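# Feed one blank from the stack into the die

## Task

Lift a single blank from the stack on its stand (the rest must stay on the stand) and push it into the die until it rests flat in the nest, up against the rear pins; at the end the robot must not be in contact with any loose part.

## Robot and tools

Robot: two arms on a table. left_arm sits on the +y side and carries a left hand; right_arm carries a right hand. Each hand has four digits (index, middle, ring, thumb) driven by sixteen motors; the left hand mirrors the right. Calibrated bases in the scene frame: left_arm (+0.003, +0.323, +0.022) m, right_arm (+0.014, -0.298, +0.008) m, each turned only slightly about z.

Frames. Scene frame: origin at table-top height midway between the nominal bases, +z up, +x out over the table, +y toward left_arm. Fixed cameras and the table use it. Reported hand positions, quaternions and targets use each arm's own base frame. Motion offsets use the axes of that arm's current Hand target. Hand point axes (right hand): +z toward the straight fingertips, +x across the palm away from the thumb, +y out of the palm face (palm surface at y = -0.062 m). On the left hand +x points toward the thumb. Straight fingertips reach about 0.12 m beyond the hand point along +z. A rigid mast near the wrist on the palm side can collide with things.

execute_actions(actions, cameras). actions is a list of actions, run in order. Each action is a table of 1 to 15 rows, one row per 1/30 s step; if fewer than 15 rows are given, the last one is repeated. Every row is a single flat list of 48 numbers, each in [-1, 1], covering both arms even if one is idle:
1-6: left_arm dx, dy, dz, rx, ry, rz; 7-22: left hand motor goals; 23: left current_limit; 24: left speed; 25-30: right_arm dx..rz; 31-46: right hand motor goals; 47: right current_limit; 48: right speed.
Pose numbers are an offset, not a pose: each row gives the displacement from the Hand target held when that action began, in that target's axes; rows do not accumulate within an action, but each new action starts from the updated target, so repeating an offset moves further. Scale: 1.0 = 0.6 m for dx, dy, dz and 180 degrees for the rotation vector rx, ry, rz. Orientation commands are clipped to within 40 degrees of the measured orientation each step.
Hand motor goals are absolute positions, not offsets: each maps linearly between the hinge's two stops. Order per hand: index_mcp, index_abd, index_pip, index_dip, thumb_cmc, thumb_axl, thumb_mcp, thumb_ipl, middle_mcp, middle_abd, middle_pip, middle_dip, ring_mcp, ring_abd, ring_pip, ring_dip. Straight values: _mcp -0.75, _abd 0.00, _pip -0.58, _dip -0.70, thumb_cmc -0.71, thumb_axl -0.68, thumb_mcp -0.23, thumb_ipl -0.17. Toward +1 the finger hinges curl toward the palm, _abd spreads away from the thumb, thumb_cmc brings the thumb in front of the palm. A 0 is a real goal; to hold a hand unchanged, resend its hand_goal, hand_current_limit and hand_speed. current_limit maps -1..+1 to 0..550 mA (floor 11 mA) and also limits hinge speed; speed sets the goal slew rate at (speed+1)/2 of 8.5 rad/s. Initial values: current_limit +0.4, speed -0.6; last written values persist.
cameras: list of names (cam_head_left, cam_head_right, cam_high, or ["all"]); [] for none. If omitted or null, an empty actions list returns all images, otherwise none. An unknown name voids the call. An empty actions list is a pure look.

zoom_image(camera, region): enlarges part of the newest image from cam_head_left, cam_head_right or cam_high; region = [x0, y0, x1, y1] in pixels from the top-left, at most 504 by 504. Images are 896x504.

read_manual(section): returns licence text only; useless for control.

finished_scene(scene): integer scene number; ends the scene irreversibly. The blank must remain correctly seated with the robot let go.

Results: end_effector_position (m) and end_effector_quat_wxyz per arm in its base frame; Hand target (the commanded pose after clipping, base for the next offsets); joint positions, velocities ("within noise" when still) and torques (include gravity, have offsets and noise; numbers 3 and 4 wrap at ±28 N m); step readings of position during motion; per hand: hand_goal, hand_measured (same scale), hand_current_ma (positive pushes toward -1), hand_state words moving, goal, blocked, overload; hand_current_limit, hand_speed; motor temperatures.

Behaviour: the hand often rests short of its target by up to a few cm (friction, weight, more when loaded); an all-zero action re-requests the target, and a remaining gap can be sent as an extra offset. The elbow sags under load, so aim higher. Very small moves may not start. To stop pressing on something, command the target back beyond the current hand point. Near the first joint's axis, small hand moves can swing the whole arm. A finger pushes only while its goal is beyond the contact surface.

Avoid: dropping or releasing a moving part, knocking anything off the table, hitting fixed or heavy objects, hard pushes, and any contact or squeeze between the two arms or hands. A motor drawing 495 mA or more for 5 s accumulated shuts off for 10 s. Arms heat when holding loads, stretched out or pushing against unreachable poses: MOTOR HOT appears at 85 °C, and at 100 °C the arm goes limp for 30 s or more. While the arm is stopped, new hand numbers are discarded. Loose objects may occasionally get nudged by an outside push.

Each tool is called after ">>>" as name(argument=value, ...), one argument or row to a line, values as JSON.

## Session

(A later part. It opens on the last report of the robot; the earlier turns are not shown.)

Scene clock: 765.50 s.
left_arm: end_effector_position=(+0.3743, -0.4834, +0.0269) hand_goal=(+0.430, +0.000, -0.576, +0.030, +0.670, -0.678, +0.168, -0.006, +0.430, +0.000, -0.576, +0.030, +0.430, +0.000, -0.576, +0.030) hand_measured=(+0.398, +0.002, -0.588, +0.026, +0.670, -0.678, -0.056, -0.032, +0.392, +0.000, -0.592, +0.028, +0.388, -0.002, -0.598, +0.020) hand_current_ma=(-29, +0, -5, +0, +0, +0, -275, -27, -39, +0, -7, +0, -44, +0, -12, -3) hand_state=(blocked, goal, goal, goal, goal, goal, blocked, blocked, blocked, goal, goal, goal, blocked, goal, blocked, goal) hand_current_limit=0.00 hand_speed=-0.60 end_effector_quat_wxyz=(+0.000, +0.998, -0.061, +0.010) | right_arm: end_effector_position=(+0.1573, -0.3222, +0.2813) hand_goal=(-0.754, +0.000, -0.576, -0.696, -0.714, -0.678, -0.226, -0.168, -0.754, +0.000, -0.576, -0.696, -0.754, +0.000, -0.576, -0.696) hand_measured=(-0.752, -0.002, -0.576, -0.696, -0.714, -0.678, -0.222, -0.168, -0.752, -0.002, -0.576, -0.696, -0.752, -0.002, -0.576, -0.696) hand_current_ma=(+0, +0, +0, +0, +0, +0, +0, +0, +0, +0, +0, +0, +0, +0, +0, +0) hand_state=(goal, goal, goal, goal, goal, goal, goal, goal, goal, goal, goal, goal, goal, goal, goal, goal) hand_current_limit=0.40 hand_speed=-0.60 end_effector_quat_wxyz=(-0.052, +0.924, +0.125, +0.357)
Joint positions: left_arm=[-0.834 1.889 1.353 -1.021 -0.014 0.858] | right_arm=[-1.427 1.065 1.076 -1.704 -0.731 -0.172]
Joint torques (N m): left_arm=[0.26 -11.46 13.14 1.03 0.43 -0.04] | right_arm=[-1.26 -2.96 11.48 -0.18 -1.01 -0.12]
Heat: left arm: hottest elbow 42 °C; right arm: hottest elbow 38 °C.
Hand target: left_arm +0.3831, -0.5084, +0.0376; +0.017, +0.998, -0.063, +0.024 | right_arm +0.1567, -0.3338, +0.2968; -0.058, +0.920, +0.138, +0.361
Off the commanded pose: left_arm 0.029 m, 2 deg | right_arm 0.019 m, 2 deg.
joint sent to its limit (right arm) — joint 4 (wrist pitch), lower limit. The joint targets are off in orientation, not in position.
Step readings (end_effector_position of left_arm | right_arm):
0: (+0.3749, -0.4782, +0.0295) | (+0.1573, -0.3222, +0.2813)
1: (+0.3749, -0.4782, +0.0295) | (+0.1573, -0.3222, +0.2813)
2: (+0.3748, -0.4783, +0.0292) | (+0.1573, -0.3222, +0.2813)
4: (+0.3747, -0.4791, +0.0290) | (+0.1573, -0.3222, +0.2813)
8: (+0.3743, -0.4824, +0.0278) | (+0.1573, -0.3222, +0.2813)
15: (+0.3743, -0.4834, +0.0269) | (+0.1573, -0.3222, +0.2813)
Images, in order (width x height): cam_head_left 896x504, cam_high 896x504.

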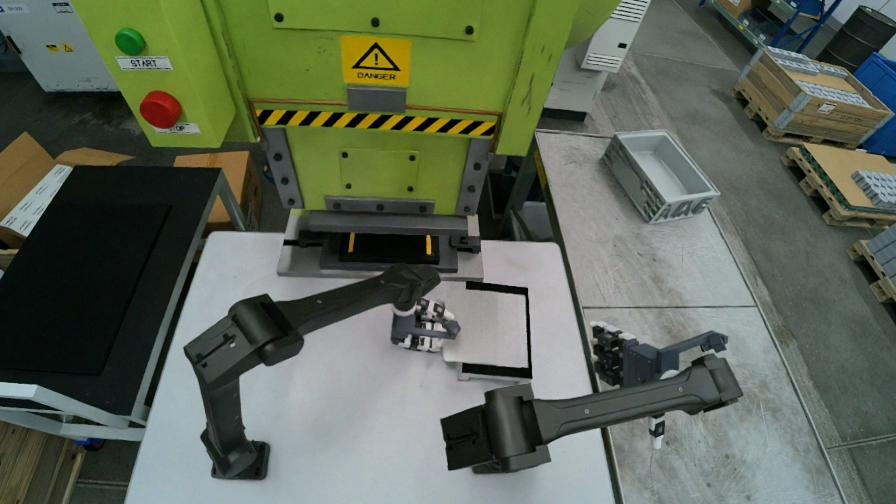

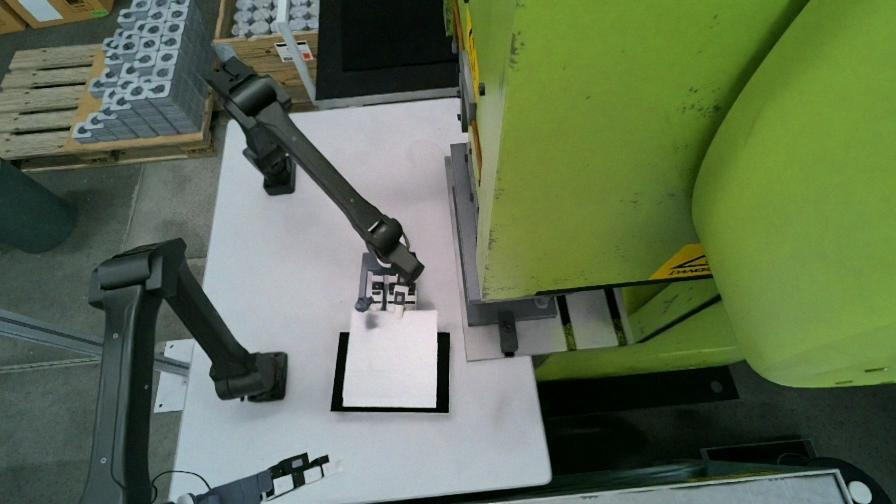

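>>> execute_actions(
  actions=[
    [[0,0,0,0,0,0,0.3,0,-0.576,-0.1,0.671,-0.678,-0.25,-0.1,0.3,0,-0.576,-0.1,0.3,0,-0.576,-0.1,0,-0.6,0,0,0,0,0,0,-0.754,0,-0.576,-0.696,-0.714,-0.678,-0.226,-0.168,-0.754,0,-0.576,-0.696,-0.754,0,-0.576,-0.696,0.4,-0.6]],
  ],
  cameras=["cam_head_left","cam_head_right","cam_high"],
)

>>> zoom_image(
  camera="cam_head_left",
  region=[420, 270, 520, 380],
)

>>> zoom_image(
  camera="cam_high",
  region=[320, 290, 460, 420],
)

>>> zoom_image(
  camera="cam_head_right",
  region=[420, 270, 520, 380],
)

Scene clock: 790.07 s.
left_arm: end_effector_position=(+0.3738, -0.4908, +0.0319) hand_goal=(+0.300, +0.000, -0.576, -0.100, +0.670, -0.678, -0.250, -0.100, +0.300, +0.000, -0.576, -0.100, +0.300, +0.000, -0.576, -0.100) hand_measured=(+0.306, +0.002, -0.584, -0.098, +0.670, -0.678, -0.238, -0.096, +0.294, +0.000, -0.584, -0.098, +0.294, -0.002, -0.584, -0.098) hand_current_ma=(+2, +0, -2, +0, +0, +0, +6, +1, -1, +0, -2, +0, -2, +0, -2, +0) hand_state=(goal, goal, goal, goal, goal, goal, goal, goal, goal, goal, goal, goal, goal, goal, goal, goal) hand_current_limit=0.00 hand_speed=-0.60 end_effector_quat_wxyz=(+0.005, +0.998, -0.064, +0.014) | right_arm: end_effector_position=(+0.1573, -0.3222, +0.2813) hand_goal=(-0.754, +0.000, -0.576, -0.696, -0.714, -0.678, -0.226, -0.168, -0.754, +0.000, -0.576, -0.696, -0.754, +0.000, -0.576, -0.696) hand_measured=(-0.752, -0.002, -0.576, -0.696, -0.714, -0.678, -0.222, -0.168, -0.752, -0.002, -0.576, -0.696, -0.752, -0.002, -0.576, -0.696) hand_current_ma=(+0, +0, +0, +0, +0, +0, +0, +0, +0, +0, +0, +0, +0, +0, +0, +0) hand_state=(goal, goal, goal, goal, goal, goal, goal, goal, goal, goal, goal, goal, goal, goal, goal, goal) hand_current_limit=0.40 hand_speed=-0.60 end_effector_quat_wxyz=(-0.052, +0.924, +0.125, +0.357)
Joint positions: left_arm=[-0.842 1.889 1.366 -1.021 -0.012 0.858] | right_arm=[-1.427 1.065 1.076 -1.704 -0.731 -0.172]
Joint torques (N m): left_arm=[0.91 -11.46 12.27 1.06 0.34 -0.03] | right_arm=[-1.2 -3.02 11.48 -0.18 -1.01 -0.12]
Heat: left arm: hottest elbow 44 °C; right arm: hottest elbow 38 °C.
Hand target: left_arm +0.3830, -0.5084, +0.0376; +0.017, +0.998, -0.063, +0.024 | right_arm +0.1567, -0.3338, +0.2968; -0.058, +0.920, +0.138, +0.361
Off the commanded pose: left_arm 0.021 m, 2 deg | right_arm 0.019 m, 2 deg.
joint sent to its limit (right arm) — joint 4 (wrist pitch), lower limit. The joint targets are off in orientation, not in position.
Step readings (end_effector_position of left_arm | right_arm):
0: (+0.3743, -0.4834, +0.0269) | (+0.1573, -0.3222, +0.2813)
1: (+0.3743, -0.4834, +0.0269) | (+0.1573, -0.3222, +0.2813)
2: (+0.3741, -0.4837, +0.0269) | (+0.1573, -0.3222, +0.2813)
4: (+0.3742, -0.4864, +0.0290) | (+0.1573, -0.3222, +0.2813)
8: (+0.3738, -0.4908, +0.0319) | (+0.1573, -0.3222, +0.2813)
15: (+0.3738, -0.4908, +0.0319) | (+0.1573, -0.3222, +0.2813)

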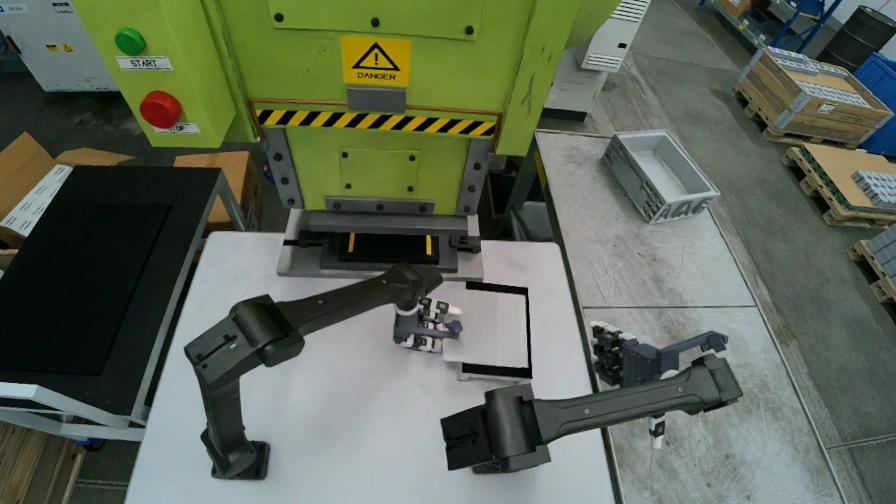

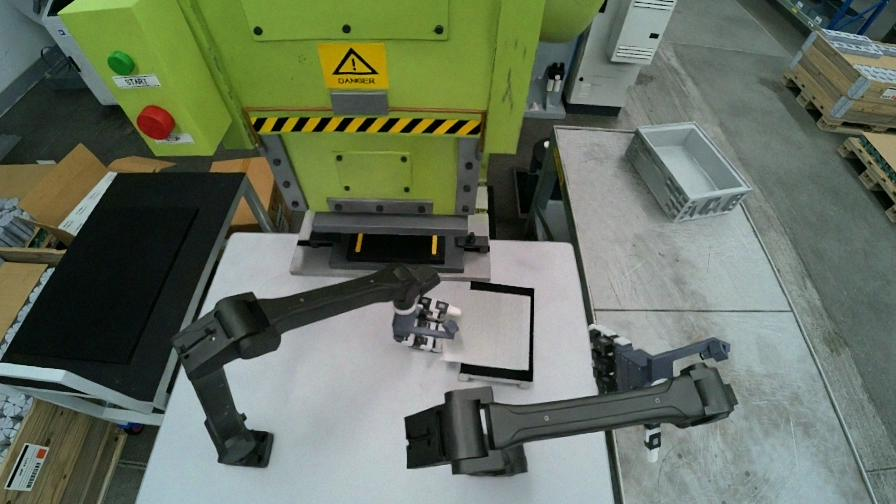

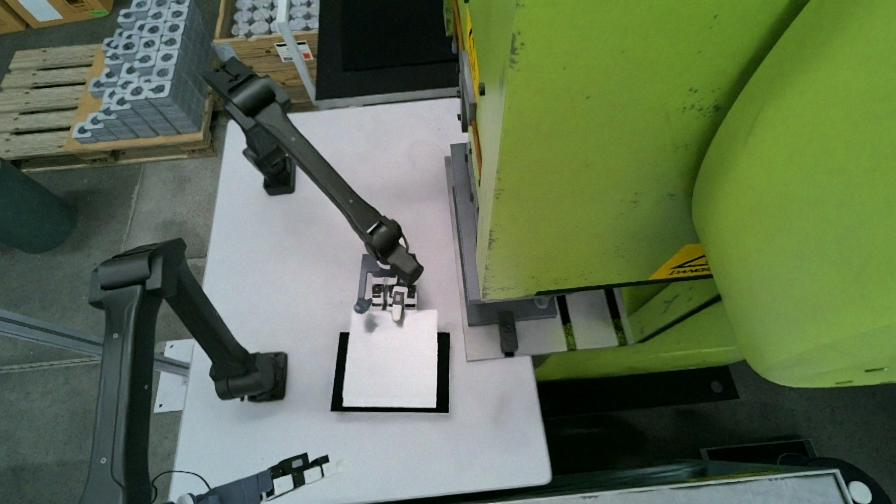

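Scaled by 4.582.

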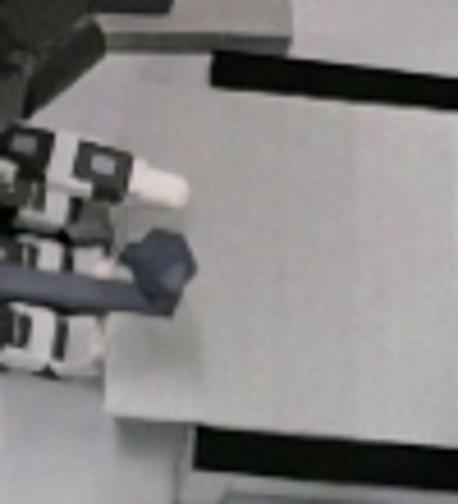

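Scaled by 3.600.

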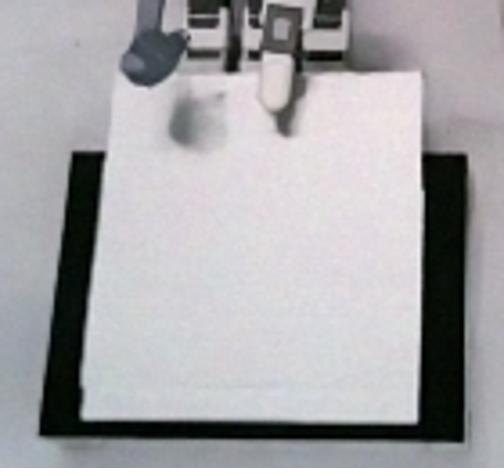

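Scaled by 4.582.

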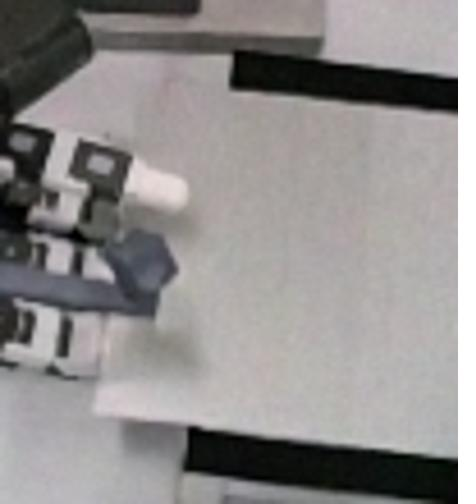

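>>> execute_actions(
  actions=[
    [[0,-0.01,0.02,0,0,0,0.3,0,-0.576,-0.696,0.671,-0.678,-0.562,-0.168,0.3,0,-0.576,-0.696,0.3,0,-0.576,-0.696,0.2,-0.6,0,0,0,0,0,0,-0.754,0,-0.576,-0.696,-0.714,-0.678,-0.226,-0.168,-0.754,0,-0.576,-0.696,-0.754,0,-0.576,-0.696,0.4,-0.6]],
    [[0,0.04,0,0,0,0,0.3,0,-0.576,-0.696,0.671,-0.678,-0.562,-0.168,0.3,0,-0.576,-0.696,0.3,0,-0.576,-0.696,0.2,-0.6,0,0,0,0,0,0,-0.754,0,-0.576,-0.696,-0.714,-0.678,-0.226,-0.168,-0.754,0,-0.576,-0.696,-0.754,0,-0.576,-0.696,0.4,-0.6]],
  ],
  cameras=["cam_head_left","cam_high"],
)

>>> zoom_image(
  camera="cam_head_left",
  region=[420, 270, 520, 380],
)

>>> zoom_image(
  camera="cam_high",
  region=[320, 290, 460, 420],
)

Scene clock: 814.83 s.
left_arm: end_effector_position=(+0.3771, -0.5125, +0.0331) hand_goal=(+0.300, +0.000, -0.576, -0.696, +0.670, -0.678, -0.562, -0.168, +0.300, +0.000, -0.576, -0.696, +0.300, +0.000, -0.576, -0.696) hand_measured=(+0.298, +0.002, -0.584, -0.694, +0.670, -0.678, -0.552, -0.164, +0.298, +0.000, -0.584, -0.694, +0.300, -0.002, -0.584, -0.694) hand_current_ma=(+0, +0, -2, +0, +0, +0, +5, +1, +0, +0, -2, +0, +0, +0, -2, +0) hand_state=(goal, goal, goal, goal, goal, goal, goal, goal, goal, goal, goal, goal, goal, goal, goal, goal) hand_current_limit=0.20 hand_speed=-0.60 end_effector_quat_wxyz=(+0.017, +0.997, -0.067, +0.024) | right_arm: end_effector_position=(+0.1573, -0.3222, +0.2813) hand_goal=(-0.754, +0.000, -0.576, -0.696, -0.714, -0.678, -0.226, -0.168, -0.754, +0.000, -0.576, -0.696, -0.754, +0.000, -0.576, -0.696) hand_measured=(-0.752, -0.002, -0.576, -0.696, -0.714, -0.678, -0.222, -0.168, -0.752, -0.002, -0.576, -0.696, -0.752, -0.002, -0.576, -0.696) hand_current_ma=(+0, +0, +0, +0, +0, +0, +0, +0, +0, +0, +0, +0, +0, +0, +0, +0) hand_state=(goal, goal, goal, goal, goal, goal, goal, goal, goal, goal, goal, goal, goal, goal, goal, goal) hand_current_limit=0.40 hand_speed=-0.60 end_effector_quat_wxyz=(-0.052, +0.924, +0.125, +0.357)
Joint positions: left_arm=[-0.863 1.916 1.403 -1 -0.011 0.842] | right_arm=[-1.427 1.065 1.076 -1.704 -0.731 -0.172]
Joint torques (N m): left_arm=[0.62 -10.7 12.12 0.69 0.25 -0.12] | right_arm=[-1.26 -2.96 11.48 -0.18 -1.01 -0.12]
Heat: left arm: hottest elbow 43 °C; right arm: hottest elbow 39 °C.
Hand target: left_arm +0.3812, -0.5267, +0.0262; +0.017, +0.998, -0.063, +0.024 | right_arm +0.1567, -0.3338, +0.2968; -0.058, +0.920, +0.138, +0.361
Off the commanded pose: left_arm 0.016 m, 0 deg | right_arm 0.019 m, 2 deg.
joint sent to its limit (right arm) — joint 4 (wrist pitch), lower limit. The joint targets are off in orientation, not in position.
Step readings (end_effector_position of left_arm | right_arm):
0: (+0.3738, -0.4908, +0.0319) | (+0.1573, -0.3222, +0.2813)
1: (+0.3738, -0.4908, +0.0319) | (+0.1573, -0.3222, +0.2813)
2: (+0.3740, -0.4910, +0.0320) | (+0.1573, -0.3222, +0.2813)
4: (+0.3748, -0.4919, +0.0320) | (+0.1573, -0.3222, +0.2813)
8: (+0.3766, -0.4939, +0.0323) | (+0.1573, -0.3222, +0.2813)
15: (+0.3769, -0.4945, +0.0325) | (+0.1573, -0.3222, +0.2813)
16: (+0.3769, -0.4944, +0.0323) | (+0.1573, -0.3222, +0.2813)
17: (+0.3767, -0.4946, +0.0321) | (+0.1573, -0.3222, +0.2813)
19: (+0.3771, -0.4963, +0.0322) | (+0.1573, -0.3222, +0.2813)
23: (+0.3780, -0.5062, +0.0327) | (+0.1573, -0.3222, +0.2813)
30: (+0.3771, -0.5125, +0.0331) | (+0.1573, -0.3222, +0.2813)
Images, in order (width x height): cam_head_left 896x504, cam_high 896x504.

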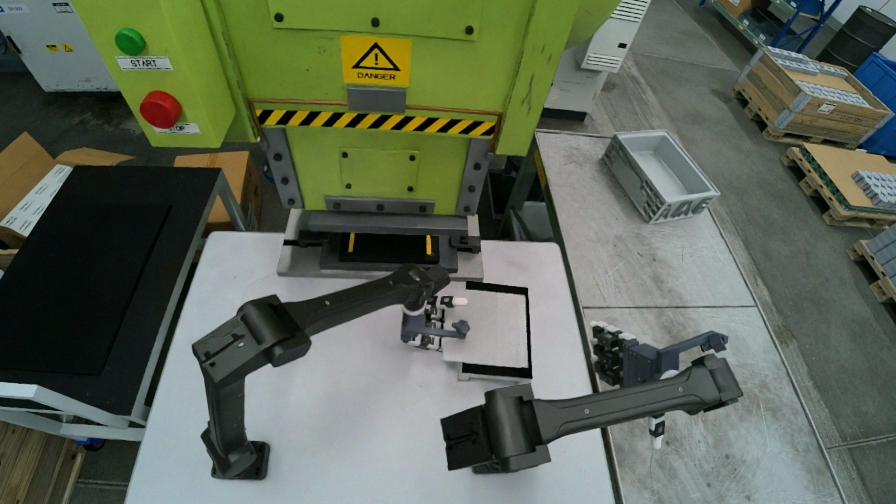

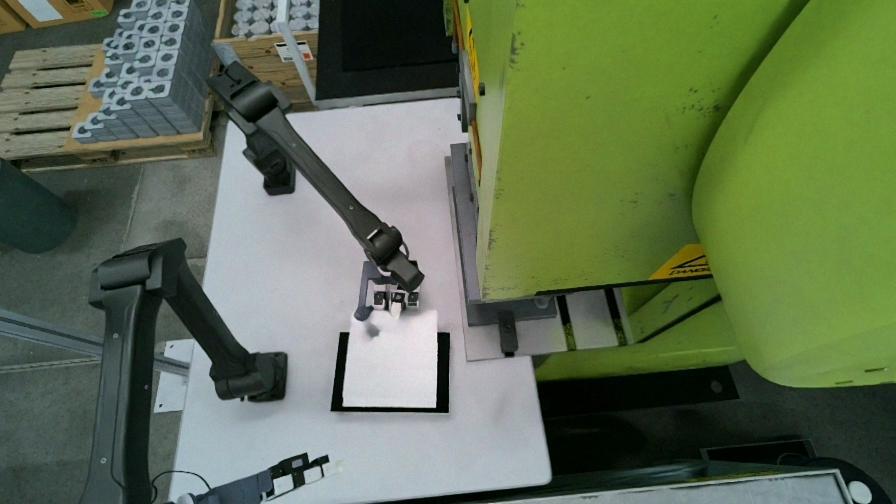

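Scaled by 4.582.

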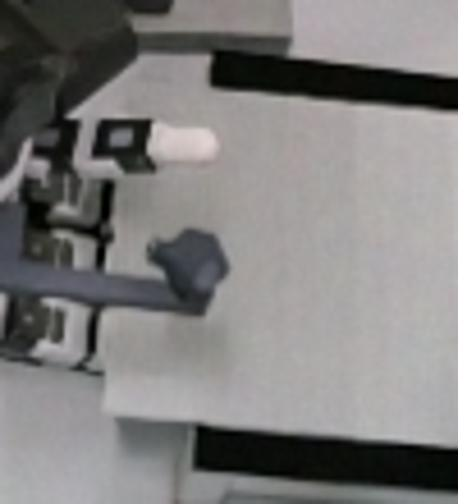

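Scaled by 3.600.

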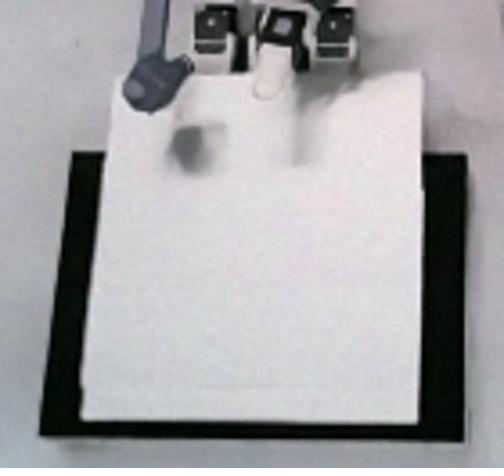

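>>> execute_actions(
  actions=[
    [[0,0,0,0,0,0,0.48,0,-0.576,-0.696,0.671,-0.678,0.2,-1.0,0.48,0,-0.576,-0.696,0.48,0,-0.576,-0.696,0.2,-0.6,0,0,0,0,0,0,-0.754,0,-0.576,-0.696,-0.714,-0.678,-0.226,-0.168,-0.754,0,-0.576,-0.696,-0.754,0,-0.576,-0.696,0.4,-0.6]],
    [[0,0,0,0,0,0,0.48,0,-0.576,-0.696,0.671,-0.678,0.2,-1.0,0.48,0,-0.576,-0.696,0.48,0,-0.576,-0.696,0.2,-0.6,0,0,0,0,0,0,-0.754,0,-0.576,-0.696,-0.714,-0.678,-0.226,-0.168,-0.754,0,-0.576,-0.696,-0.754,0,-0.576,-0.696,0.4,-0.6]],
  ],
  cameras=["cam_head_left","cam_high"],
)

>>> zoom_image(
  camera="cam_head_left",
  region=[420, 270, 520, 380],
)

>>> zoom_image(
  camera="cam_high",
  region=[320, 290, 460, 420],
)

Scene clock: 832.10 s.
left_arm: end_effector_position=(+0.3755, -0.5113, +0.0205) hand_goal=(+0.480, +0.000, -0.576, -0.696, +0.670, -0.678, +0.200, -1.000, +0.480, +0.000, -0.576, -0.696, +0.480, +0.000, -0.576, -0.696) hand_measured=(+0.478, +0.002, -0.584, -0.694, +0.670, -0.678, +0.202, -0.996, +0.472, +0.000, -0.584, -0.694, +0.464, -0.002, -0.584, -0.694) hand_current_ma=(+0, +0, -2, +0, +0, +0, +0, +1, -3, +0, -2, +0, -8, +0, -2, +0) hand_state=(goal, goal, goal, goal, goal, goal, goal, goal, goal, goal, goal, goal, goal, goal, goal, goal) hand_current_limit=0.20 hand_speed=-0.60 end_effector_quat_wxyz=(+0.009, +0.998, -0.065, +0.017) | right_arm: end_effector_position=(+0.1573, -0.3222, +0.2813) hand_goal=(-0.754, +0.000, -0.576, -0.696, -0.714, -0.678, -0.226, -0.168, -0.754, +0.000, -0.576, -0.696, -0.754, +0.000, -0.576, -0.696) hand_measured=(-0.752, -0.002, -0.576, -0.696, -0.714, -0.678, -0.222, -0.168, -0.752, -0.002, -0.576, -0.696, -0.752, -0.002, -0.576, -0.696) hand_current_ma=(+0, +0, +0, +0, +0, +0, +0, +0, +0, +0, +0, +0, +0, +0, +0, +0) hand_state=(goal, goal, goal, goal, goal, goal, goal, goal, goal, goal, goal, goal, goal, goal, goal, goal) hand_current_limit=0.40 hand_speed=-0.60 end_effector_quat_wxyz=(-0.052, +0.924, +0.125, +0.357)
Joint positions: left_arm=[-0.864 1.937 1.403 -1 -0.012 0.836] | right_arm=[-1.427 1.065 1.076 -1.704 -0.731 -0.172]
Joint torques (N m): left_arm=[0.67 -12.16 12.05 0.61 0.28 -0.06] | right_arm=[-1.26 -2.96 11.47 -0.16 -1.01 -0.12]
Heat: left arm: hottest elbow 43 °C; right arm: hottest elbow 39 °C.
Hand target: left_arm +0.3814, -0.5266, +0.0262; +0.017, +0.998, -0.063, +0.024 | right_arm +0.1567, -0.3338, +0.2968; -0.058, +0.920, +0.138, +0.361
Off the commanded pose: left_arm 0.017 m, 1 deg | right_arm 0.019 m, 2 deg.
joint sent to its limit (right arm) — joint 4 (wrist pitch), lower limit. The joint targets are off in orientation, not in position.
Step readings (end_effector_position of left_arm | right_arm):
0: (+0.3771, -0.5125, +0.0331) | (+0.1573, -0.3222, +0.2813)
1: (+0.3771, -0.5125, +0.0331) | (+0.1573, -0.3222, +0.2813)
2: (+0.3770, -0.5123, +0.0317) | (+0.1573, -0.3222, +0.2813)
4: (+0.3762, -0.5119, +0.0263) | (+0.1573, -0.3222, +0.2813)
8: (+0.3755, -0.5113, +0.0205) | (+0.1573, -0.3222, +0.2813)
15: (+0.3755, -0.5113, +0.0205) | (+0.1573, -0.3222, +0.2813)
16: (+0.3755, -0.5113, +0.0205) | (+0.1573, -0.3222, +0.2813)
17: (+0.3755, -0.5113, +0.0205) | (+0.1573, -0.3222, +0.2813)
19: (+0.3755, -0.5113, +0.0205) | (+0.1573, -0.3222, +0.2813)
23: (+0.3755, -0.5113, +0.0205) | (+0.1573, -0.3222, +0.2813)
30: (+0.3755, -0.5113, +0.0205) | (+0.1573, -0.3222, +0.2813)
Images, in order (width x height): cam_head_left 896x504, cam_high 896x504.

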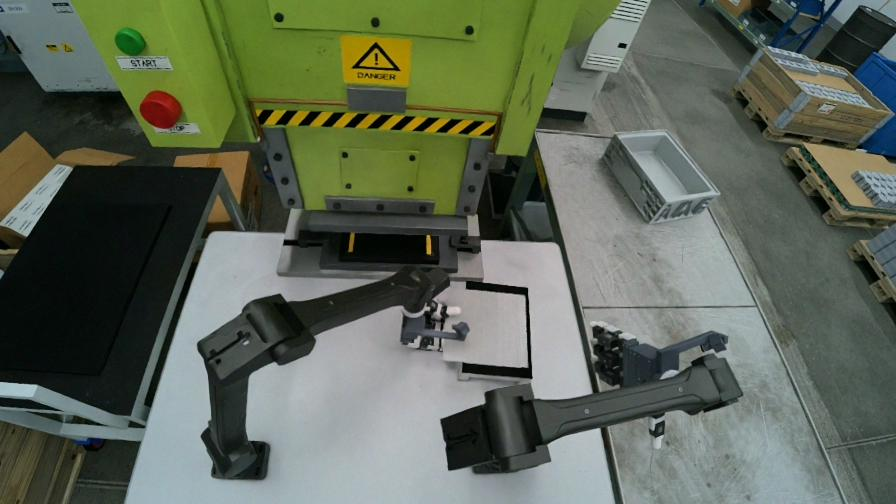

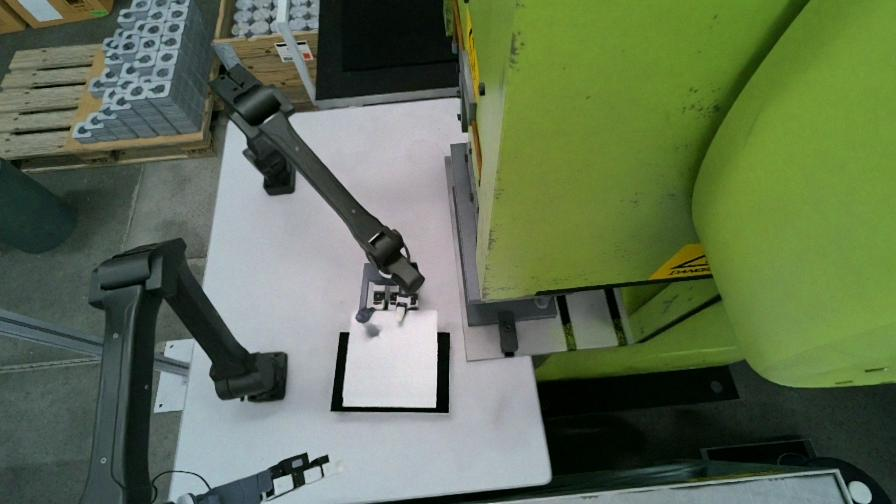

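Scaled by 4.582.

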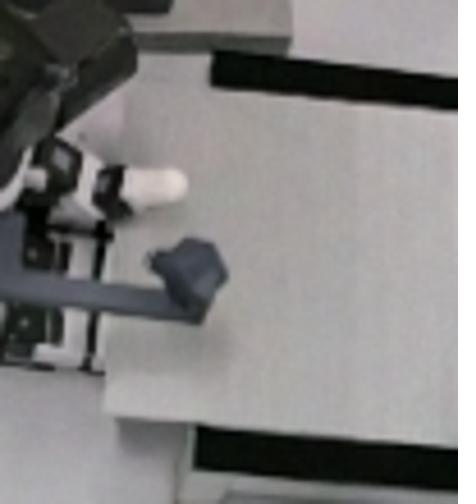

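Scaled by 3.600.

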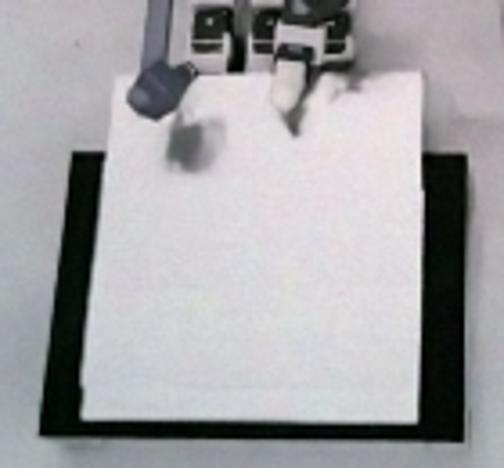

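>>> execute_actions(
  actions=[
    [[0,0.005,-0.035,0,0,0,0.48,0,-0.576,-0.696,0.671,-0.678,0.2,-1.0,0.48,0,-0.576,-0.696,0.48,0,-0.576,-0.696,0.2,-0.6,0,0,0,0,0,0,-0.754,0,-0.576,-0.696,-0.714,-0.678,-0.226,-0.168,-0.754,0,-0.576,-0.696,-0.754,0,-0.576,-0.696,0.4,-0.6]],
  ],
)

Scene clock: 840.47 s.
left_arm: end_effector_position=(+0.3686, -0.5094, +0.0208) hand_goal=(+0.480, +0.000, -0.576, -0.696, +0.670, -0.678, +0.200, -1.000, +0.480, +0.000, -0.576, -0.696, +0.480, +0.000, -0.576, -0.696) hand_measured=(+0.476, +0.002, -0.584, -0.694, +0.670, -0.678, +0.202, -0.996, +0.472, +0.000, -0.584, -0.694, +0.464, -0.002, -0.584, -0.694) hand_current_ma=(-1, +0, -2, +0, +0, +0, +0, +1, -3, +0, -2, +0, -8, +0, -2, +0) hand_state=(goal, goal, goal, goal, goal, goal, goal, goal, goal, goal, goal, goal, goal, goal, goal, goal) hand_current_limit=0.20 hand_speed=-0.60 end_effector_quat_wxyz=(-0.001, +0.998, -0.067, +0.007) | right_arm: end_effector_position=(+0.1573, -0.3222, +0.2813) hand_goal=(-0.754, +0.000, -0.576, -0.696, -0.714, -0.678, -0.226, -0.168, -0.754, +0.000, -0.576, -0.696, -0.754, +0.000, -0.576, -0.696) hand_measured=(-0.752, -0.002, -0.576, -0.696, -0.714, -0.678, -0.222, -0.168, -0.752, -0.002, -0.576, -0.696, -0.752, -0.002, -0.576, -0.696) hand_current_ma=(+0, +0, +0, +0, +0, +0, +0, +0, +0, +0, +0, +0, +0, +0, +0, +0) hand_state=(goal, goal, goal, goal, goal, goal, goal, goal, goal, goal, goal, goal, goal, goal, goal, goal) hand_current_limit=0.40 hand_speed=-0.60 end_effector_quat_wxyz=(-0.052, +0.924, +0.125, +0.357)
Joint positions: left_arm=[-0.871 1.937 1.411 -1.038 -0.012 0.833] | right_arm=[-1.427 1.065 1.076 -1.704 -0.731 -0.172]
Joint torques (N m): left_arm=[0.85 -13.98 13.23 0.17 0.28 -0.07] | right_arm=[-1.2 -3.02 11.49 -0.17 -1.01 -0.12]
Heat: left arm: hottest elbow 44 °C; right arm: hottest elbow 39 °C.
Hand target: left_arm +0.3799, -0.5287, +0.0471; +0.016, +0.998, -0.063, +0.024 | right_arm +0.1567, -0.3338, +0.2968; -0.058, +0.920, +0.138, +0.361
Off the commanded pose: left_arm 0.035 m, 3 deg | right_arm 0.019 m, 2 deg.
joint sent to its limit (right arm) — joint 4 (wrist pitch), lower limit. The joint targets are off in orientation, not in position.
Step readings (end_effector_position of left_arm | right_arm):
0: (+0.3755, -0.5113, +0.0205) | (+0.1573, -0.3222, +0.2813)
1: (+0.3755, -0.5113, +0.0205) | (+0.1573, -0.3222, +0.2813)
2: (+0.3752, -0.5113, +0.0204) | (+0.1573, -0.3222, +0.2813)
4: (+0.3741, -0.5107, +0.0206) | (+0.1573, -0.3222, +0.2813)
8: (+0.3706, -0.5097, +0.0207) | (+0.1573, -0.3222, +0.2813)
15: (+0.3686, -0.5096, +0.0208) | (+0.1573, -0.3222, +0.2813)

>>> execute_actions(
  actions=[
    [[0.012,0.005,-0.025,0,0,0,0.48,0,-0.576,-0.696,0.671,-0.678,0.2,-1.0,0.48,0,-0.576,-0.696,0.48,0,-0.576,-0.696,0.2,-0.6,0,0,0,0,0,0,-0.754,0,-0.576,-0.696,-0.714,-0.678,-0.226,-0.168,-0.754,0,-0.576,-0.696,-0.754,0,-0.576,-0.696,0.4,-0.6]],
  ],
)

Scene clock: 850.10 s.
left_arm: end_effector_position=(+0.3703, -0.5112, +0.0305) hand_goal=(+0.480, +0.000, -0.576, -0.696, +0.670, -0.678, +0.200, -1.000, +0.480, +0.000, -0.576, -0.696, +0.480, +0.000, -0.576, -0.696) hand_measured=(+0.464, +0.006, -0.584, -0.696, +0.670, -0.678, +0.202, -0.996, +0.472, +0.000, -0.584, -0.694, +0.464, -0.002, -0.584, -0.694) hand_current_ma=(-8, +1, -2, +0, +0, +0, +0, +1, -3, +0, -2, +0, -8, +0, -2, +0) hand_state=(goal, goal, goal, goal, goal, goal, goal, goal, goal, goal, goal, goal, goal, goal, goal, goal) hand_current_limit=0.20 hand_speed=-0.60 end_effector_quat_wxyz=(-0.007, +0.998, -0.067, +0.002) | right_arm: end_effector_position=(+0.1573, -0.3222, +0.2813) hand_goal=(-0.754, +0.000, -0.576, -0.696, -0.714, -0.678, -0.226, -0.168, -0.754, +0.000, -0.576, -0.696, -0.754, +0.000, -0.576, -0.696) hand_measured=(-0.752, -0.002, -0.576, -0.696, -0.714, -0.678, -0.222, -0.168, -0.752, -0.002, -0.576, -0.696, -0.752, -0.002, -0.576, -0.696) hand_current_ma=(+0, +0, +0, +0, +0, +0, +0, +0, +0, +0, +0, +0, +0, +0, +0, +0) hand_state=(goal, goal, goal, goal, goal, goal, goal, goal, goal, goal, goal, goal, goal, goal, goal, goal) hand_current_limit=0.40 hand_speed=-0.60 end_effector_quat_wxyz=(-0.052, +0.924, +0.125, +0.357)
Joint positions: left_arm=[-0.871 1.937 1.444 -1.085 -0.013 0.833] | right_arm=[-1.427 1.065 1.076 -1.704 -0.731 -0.172]
Joint torques (N m): left_arm=[1.26 -14.21 14.01 0.27 0.33 -0.02] | right_arm=[-1.2 -3.02 11.47 -0.17 -1.01 -0.12]
Heat: left arm: hottest elbow 43 °C; right arm: hottest elbow 39 °C.
Hand target: left_arm +0.3860, -0.5322, +0.0627; +0.017, +0.998, -0.063, +0.024 | right_arm +0.1567, -0.3338, +0.2968; -0.058, +0.920, +0.138, +0.361
Off the commanded pose: left_arm 0.041 m, 4 deg | right_arm 0.019 m, 2 deg.
joint sent to its limit (right arm) — joint 4 (wrist pitch), lower limit. The joint targets are off in orientation, not in position.
Step readings (end_effector_position of left_arm | right_arm):
0: (+0.3687, -0.5096, +0.0209) | (+0.1573, -0.3222, +0.2813)
1: (+0.3686, -0.5095, +0.0209) | (+0.1573, -0.3222, +0.2813)
2: (+0.3685, -0.5093, +0.0214) | (+0.1573, -0.3222, +0.2813)
4: (+0.3682, -0.5090, +0.0231) | (+0.1573, -0.3222, +0.2813)
8: (+0.3704, -0.5113, +0.0292) | (+0.1573, -0.3222, +0.2813)
15: (+0.3702, -0.5111, +0.0302) | (+0.1573, -0.3222, +0.2813)

>>> execute_actions(
  actions=[
    [[0,0,-0.006,0,0,0,0.5,0,-0.576,-0.696,0.671,-0.678,0.75,-0.924,0.5,0,-0.576,-0.696,0.5,0,-0.576,-0.696,0.2,-0.6,0,0,0,0,0,0,-0.754,0,-0.576,-0.696,-0.714,-0.678,-0.226,-0.168,-0.754,0,-0.576,-0.696,-0.754,0,-0.576,-0.696,0.4,-0.6]],
  ],
  cameras=["cam_head_left","cam_high"],
)

>>> zoom_image(
  camera="cam_head_left",
  region=[420, 270, 520, 380],
)

>>> zoom_image(
  camera="cam_high",
  region=[320, 290, 460, 420],
)

Scene clock: 863.27 s.
left_arm: end_effector_position=(+0.3706, -0.5111, +0.0321) hand_goal=(+0.500, +0.000, -0.576, -0.696, +0.670, -0.678, +0.750, -0.924, +0.500, +0.000, -0.576, -0.696, +0.500, +0.000, -0.576, -0.696) hand_measured=(+0.468, +0.004, -0.588, -0.700, +0.672, -0.678, +0.640, -0.958, +0.478, +0.000, -0.584, -0.694, +0.464, -0.002, -0.588, -0.694) hand_current_ma=(-27, +0, -5, -1, +0, +0, -329, -49, -15, +0, -2, +0, -35, +0, -4, +0) hand_state=(blocked, goal, goal, goal, goal, goal, blocked, blocked, blocked, goal, goal, goal, blocked, goal, goal, goal) hand_current_limit=0.20 hand_speed=-0.60 end_effector_quat_wxyz=(-0.009, +0.998, -0.067, +0.002) | right_arm: end_effector_position=(+0.1573, -0.3222, +0.2813) hand_goal=(-0.754, +0.000, -0.576, -0.696, -0.714, -0.678, -0.226, -0.168, -0.754, +0.000, -0.576, -0.696, -0.754, +0.000, -0.576, -0.696) hand_measured=(-0.752, -0.002, -0.576, -0.696, -0.714, -0.678, -0.222, -0.168, -0.752, -0.002, -0.576, -0.696, -0.752, -0.002, -0.576, -0.696) hand_current_ma=(+0, +0, +0, +0, +0, +0, +0, +0, +0, +0, +0, +0, +0, +0, +0, +0) hand_state=(goal, goal, goal, goal, goal, goal, goal, goal, goal, goal, goal, goal, goal, goal, goal, goal) hand_current_limit=0.40 hand_speed=-0.60 end_effector_quat_wxyz=(-0.052, +0.924, +0.125, +0.357)
Joint positions: left_arm=[-0.871 1.937 1.449 -1.094 -0.014 0.833] | right_arm=[-1.427 1.065 1.076 -1.704 -0.731 -0.172]
Joint torques (N m): left_arm=[1.2 -14.62 13.83 0.27 0.38 -0.01] | right_arm=[-1.2 -2.96 11.47 -0.17 -1.01 -0.12]
Heat: left arm: hottest elbow 44 °C; right arm: hottest elbow 39 °C.
Hand target: left_arm +0.3859, -0.5320, +0.0662; +0.017, +0.998, -0.063, +0.024 | right_arm +0.1567, -0.3338, +0.2968; -0.058, +0.920, +0.138, +0.361
Off the commanded pose: left_arm 0.043 m, 4 deg | right_arm 0.019 m, 2 deg.
joint sent to its limit (right arm) — joint 4 (wrist pitch), lower limit. The joint targets are off in orientation, not in position.
Step readings (end_effector_position of left_arm | right_arm):
0: (+0.3703, -0.5112, +0.0305) | (+0.1573, -0.3222, +0.2813)
1: (+0.3703, -0.5112, +0.0305) | (+0.1573, -0.3222, +0.2813)
2: (+0.3702, -0.5111, +0.0304) | (+0.1573, -0.3222, +0.2813)
4: (+0.3702, -0.5111, +0.0308) | (+0.1573, -0.3222, +0.2813)
8: (+0.3701, -0.5110, +0.0313) | (+0.1573, -0.3222, +0.2813)
15: (+0.3706, -0.5112, +0.0321) | (+0.1573, -0.3222, +0.2813)
Images, in order (width x height): cam_head_left 896x504, cam_high 896x504.

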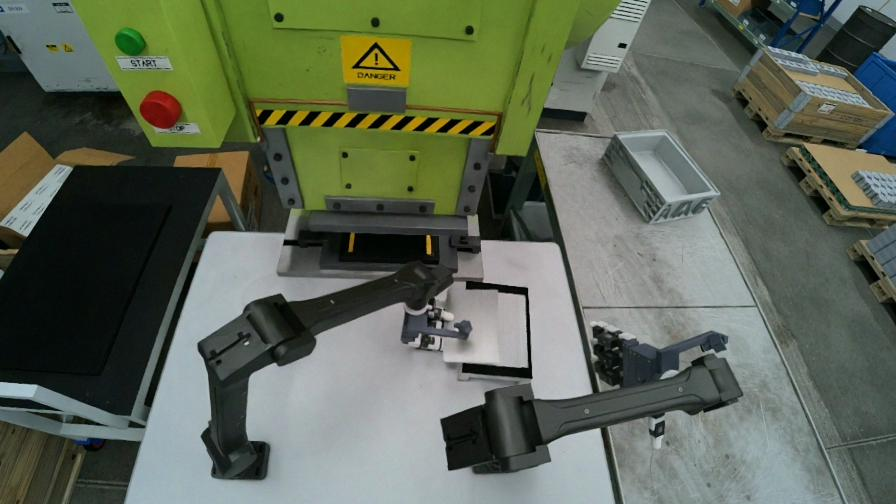

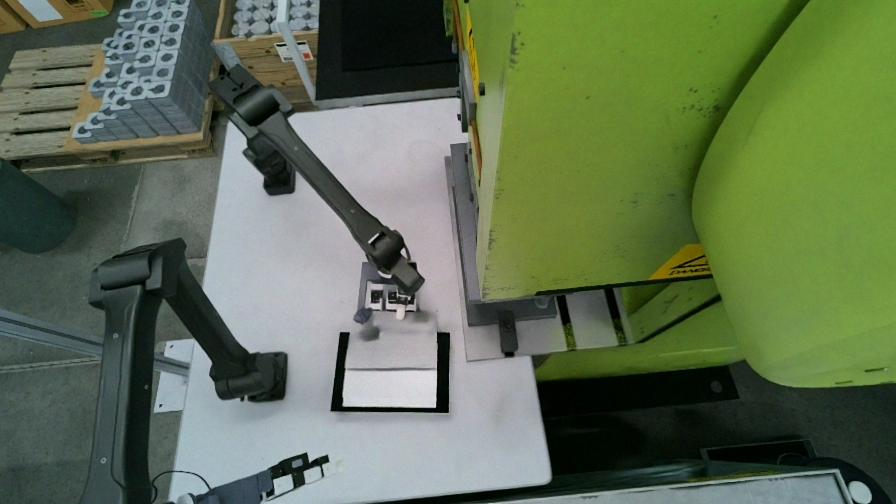

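Scaled by 4.582.

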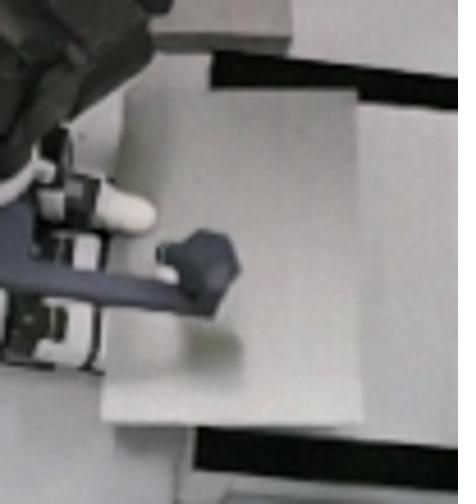

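Scaled by 3.600.

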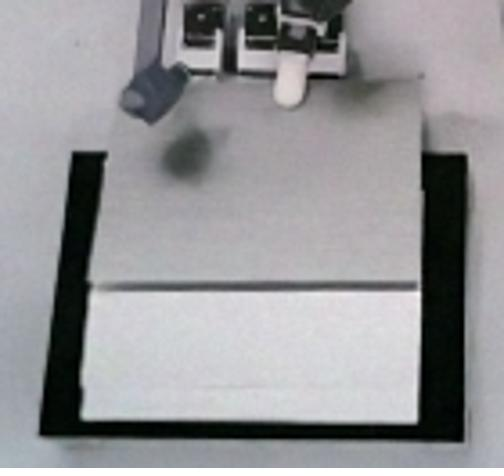

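>>> execute_actions(
  actions=[
    [[0,0,-0.01,0,0,0,0.58,0,-0.576,-0.62,0.671,-0.678,0.85,-0.9,0.58,0,-0.576,-0.62,0.58,0,-0.576,-0.62,0.5,-0.75,0,0,0,0,0,0,-0.754,0,-0.576,-0.696,-0.714,-0.678,-0.226,-0.168,-0.754,0,-0.576,-0.696,-0.754,0,-0.576,-0.696,0.4,-0.6]],
    [[0,0,-0.04,0,0,0,0.58,0,-0.576,-0.62,0.671,-0.678,0.85,-0.9,0.58,0,-0.576,-0.62,0.58,0,-0.576,-0.62,0.5,-0.75,0,0,0,0,0,0,-0.754,0,-0.576,-0.696,-0.714,-0.678,-0.226,-0.168,-0.754,0,-0.576,-0.696,-0.754,0,-0.576,-0.696,0.4,-0.6]],
  ],
  cameras=["cam_head_left","cam_high"],
)

>>> zoom_image(
  camera="cam_head_left",
  region=[420, 270, 520, 380],
)

>>> zoom_image(
  camera="cam_high",
  region=[320, 290, 460, 420],
)

Scene clock: 877.87 s.
left_arm: end_effector_position=(+0.3688, -0.5081, +0.0457) hand_goal=(+0.580, +0.000, -0.576, -0.620, +0.670, -0.678, +0.850, -0.900, +0.580, +0.000, -0.576, -0.620, +0.580, +0.000, -0.576, -0.620) hand_measured=(+0.518, +0.000, -0.608, -0.632, +0.672, -0.678, +0.652, -0.958, +0.498, -0.002, -0.600, -0.626, +0.486, +0.000, -0.600, -0.626) hand_current_ma=(-91, +0, -23, -4, +0, +0, -412, -124, -147, +0, -14, -1, -188, +0, -15, -1) hand_state=(blocked, goal, blocked, goal, goal, goal, blocked, blocked, blocked, goal, blocked, goal, blocked, goal, blocked, goal) hand_current_limit=0.50 hand_speed=-0.75 end_effector_quat_wxyz=(-0.018, +0.998, -0.066, -0.005) | right_arm: end_effector_position=(+0.1573, -0.3222, +0.2813) hand_goal=(-0.754, +0.000, -0.576, -0.696, -0.714, -0.678, -0.226, -0.168, -0.754, +0.000, -0.576, -0.696, -0.754, +0.000, -0.576, -0.696) hand_measured=(-0.752, -0.002, -0.576, -0.696, -0.714, -0.678, -0.222, -0.168, -0.752, -0.002, -0.576, -0.696, -0.752, -0.002, -0.576, -0.696) hand_current_ma=(+0, +0, +0, +0, +0, +0, +0, +0, +0, +0, +0, +0, +0, +0, +0, +0) hand_state=(goal, goal, goal, goal, goal, goal, goal, goal, goal, goal, goal, goal, goal, goal, goal, goal) hand_current_limit=0.40 hand_speed=-0.60 end_effector_quat_wxyz=(-0.052, +0.924, +0.125, +0.357)
Joint positions: left_arm=[-0.871 1.924 1.474 -1.154 -0.018 0.832] | right_arm=[-1.427 1.065 1.076 -1.704 -0.731 -0.172]
Joint torques (N m): left_arm=[1.26 -16.15 14.45 0.05 0.5 -0.02] | right_arm=[-1.26 -2.9 11.47 -0.18 -1.01 -0.12]
Heat: left arm: hottest elbow 44 °C; right arm: hottest elbow 39 °C.
Hand target: left_arm +0.3845, -0.5310, +0.0962; +0.017, +0.998, -0.063, +0.024 | right_arm +0.1567, -0.3338, +0.2968; -0.058, +0.920, +0.138, +0.361
Off the commanded pose: left_arm 0.058 m, 5 deg | right_arm 0.019 m, 2 deg.
joint sent to its limit (right arm) — joint 4 (wrist pitch), lower limit. The joint targets are off in orientation, not in position.
Step readings (end_effector_position of left_arm | right_arm):
0: (+0.3706, -0.5111, +0.0321) | (+0.1573, -0.3222, +0.2813)
1: (+0.3706, -0.5111, +0.0321) | (+0.1573, -0.3222, +0.2813)
2: (+0.3706, -0.5111, +0.0322) | (+0.1573, -0.3222, +0.2813)
4: (+0.3706, -0.5108, +0.0324) | (+0.1573, -0.3222, +0.2813)
8: (+0.3707, -0.5108, +0.0350) | (+0.1573, -0.3222, +0.2813)
15: (+0.3708, -0.5107, +0.0364) | (+0.1573, -0.3222, +0.2813)
16: (+0.3707, -0.5106, +0.0364) | (+0.1573, -0.3222, +0.2813)
17: (+0.3707, -0.5106, +0.0369) | (+0.1573, -0.3222, +0.2813)
19: (+0.3706, -0.5105, +0.0402) | (+0.1573, -0.3222, +0.2813)
23: (+0.3697, -0.5092, +0.0455) | (+0.1573, -0.3222, +0.2813)
30: (+0.3688, -0.5081, +0.0455) | (+0.1573, -0.3222, +0.2813)
Images, in order (width x height): cam_head_left 896x504, cam_high 896x504.

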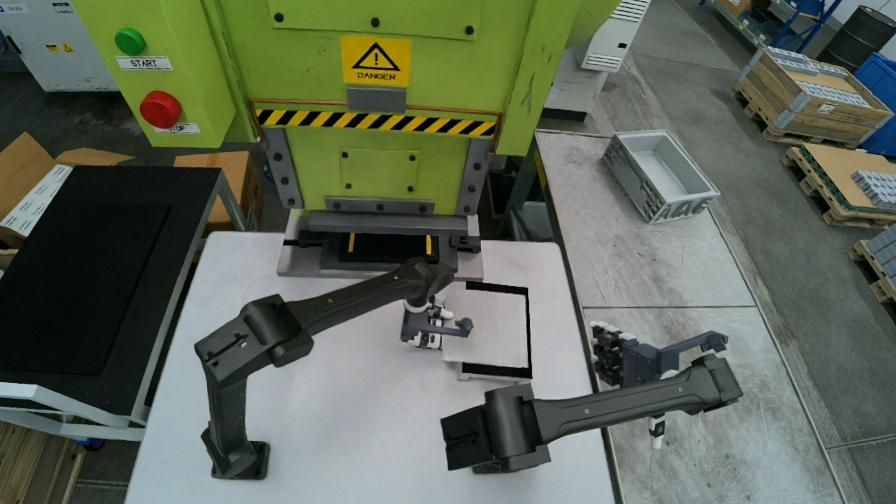

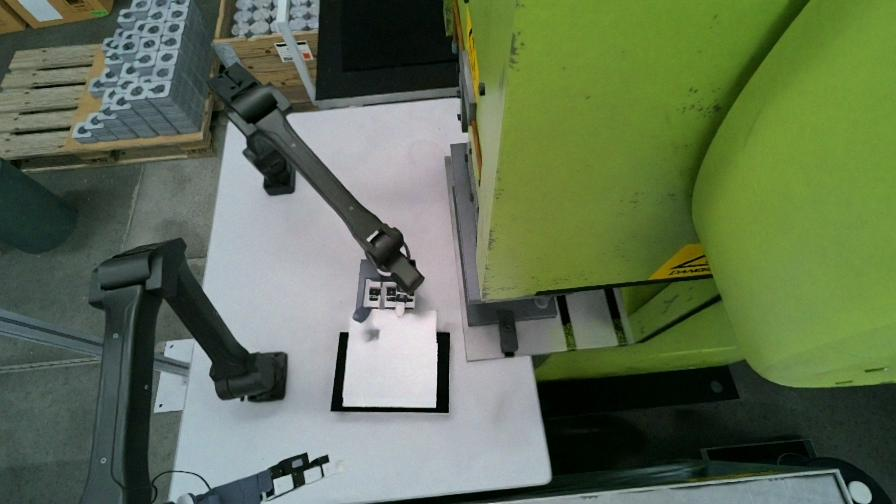

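Scaled by 4.582.

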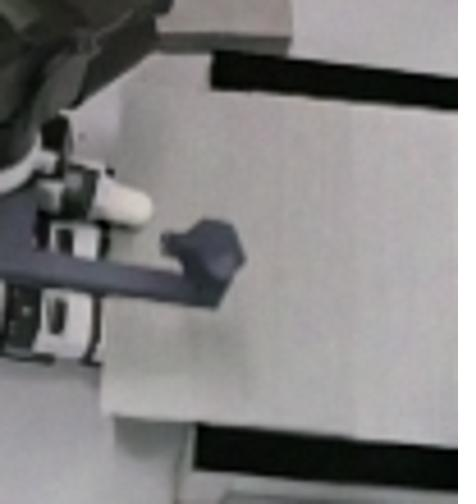

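Scaled by 3.600.

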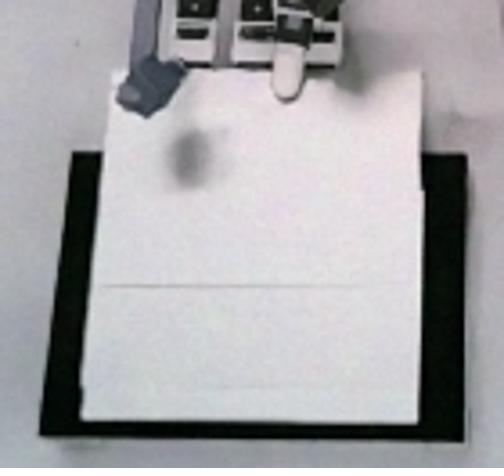

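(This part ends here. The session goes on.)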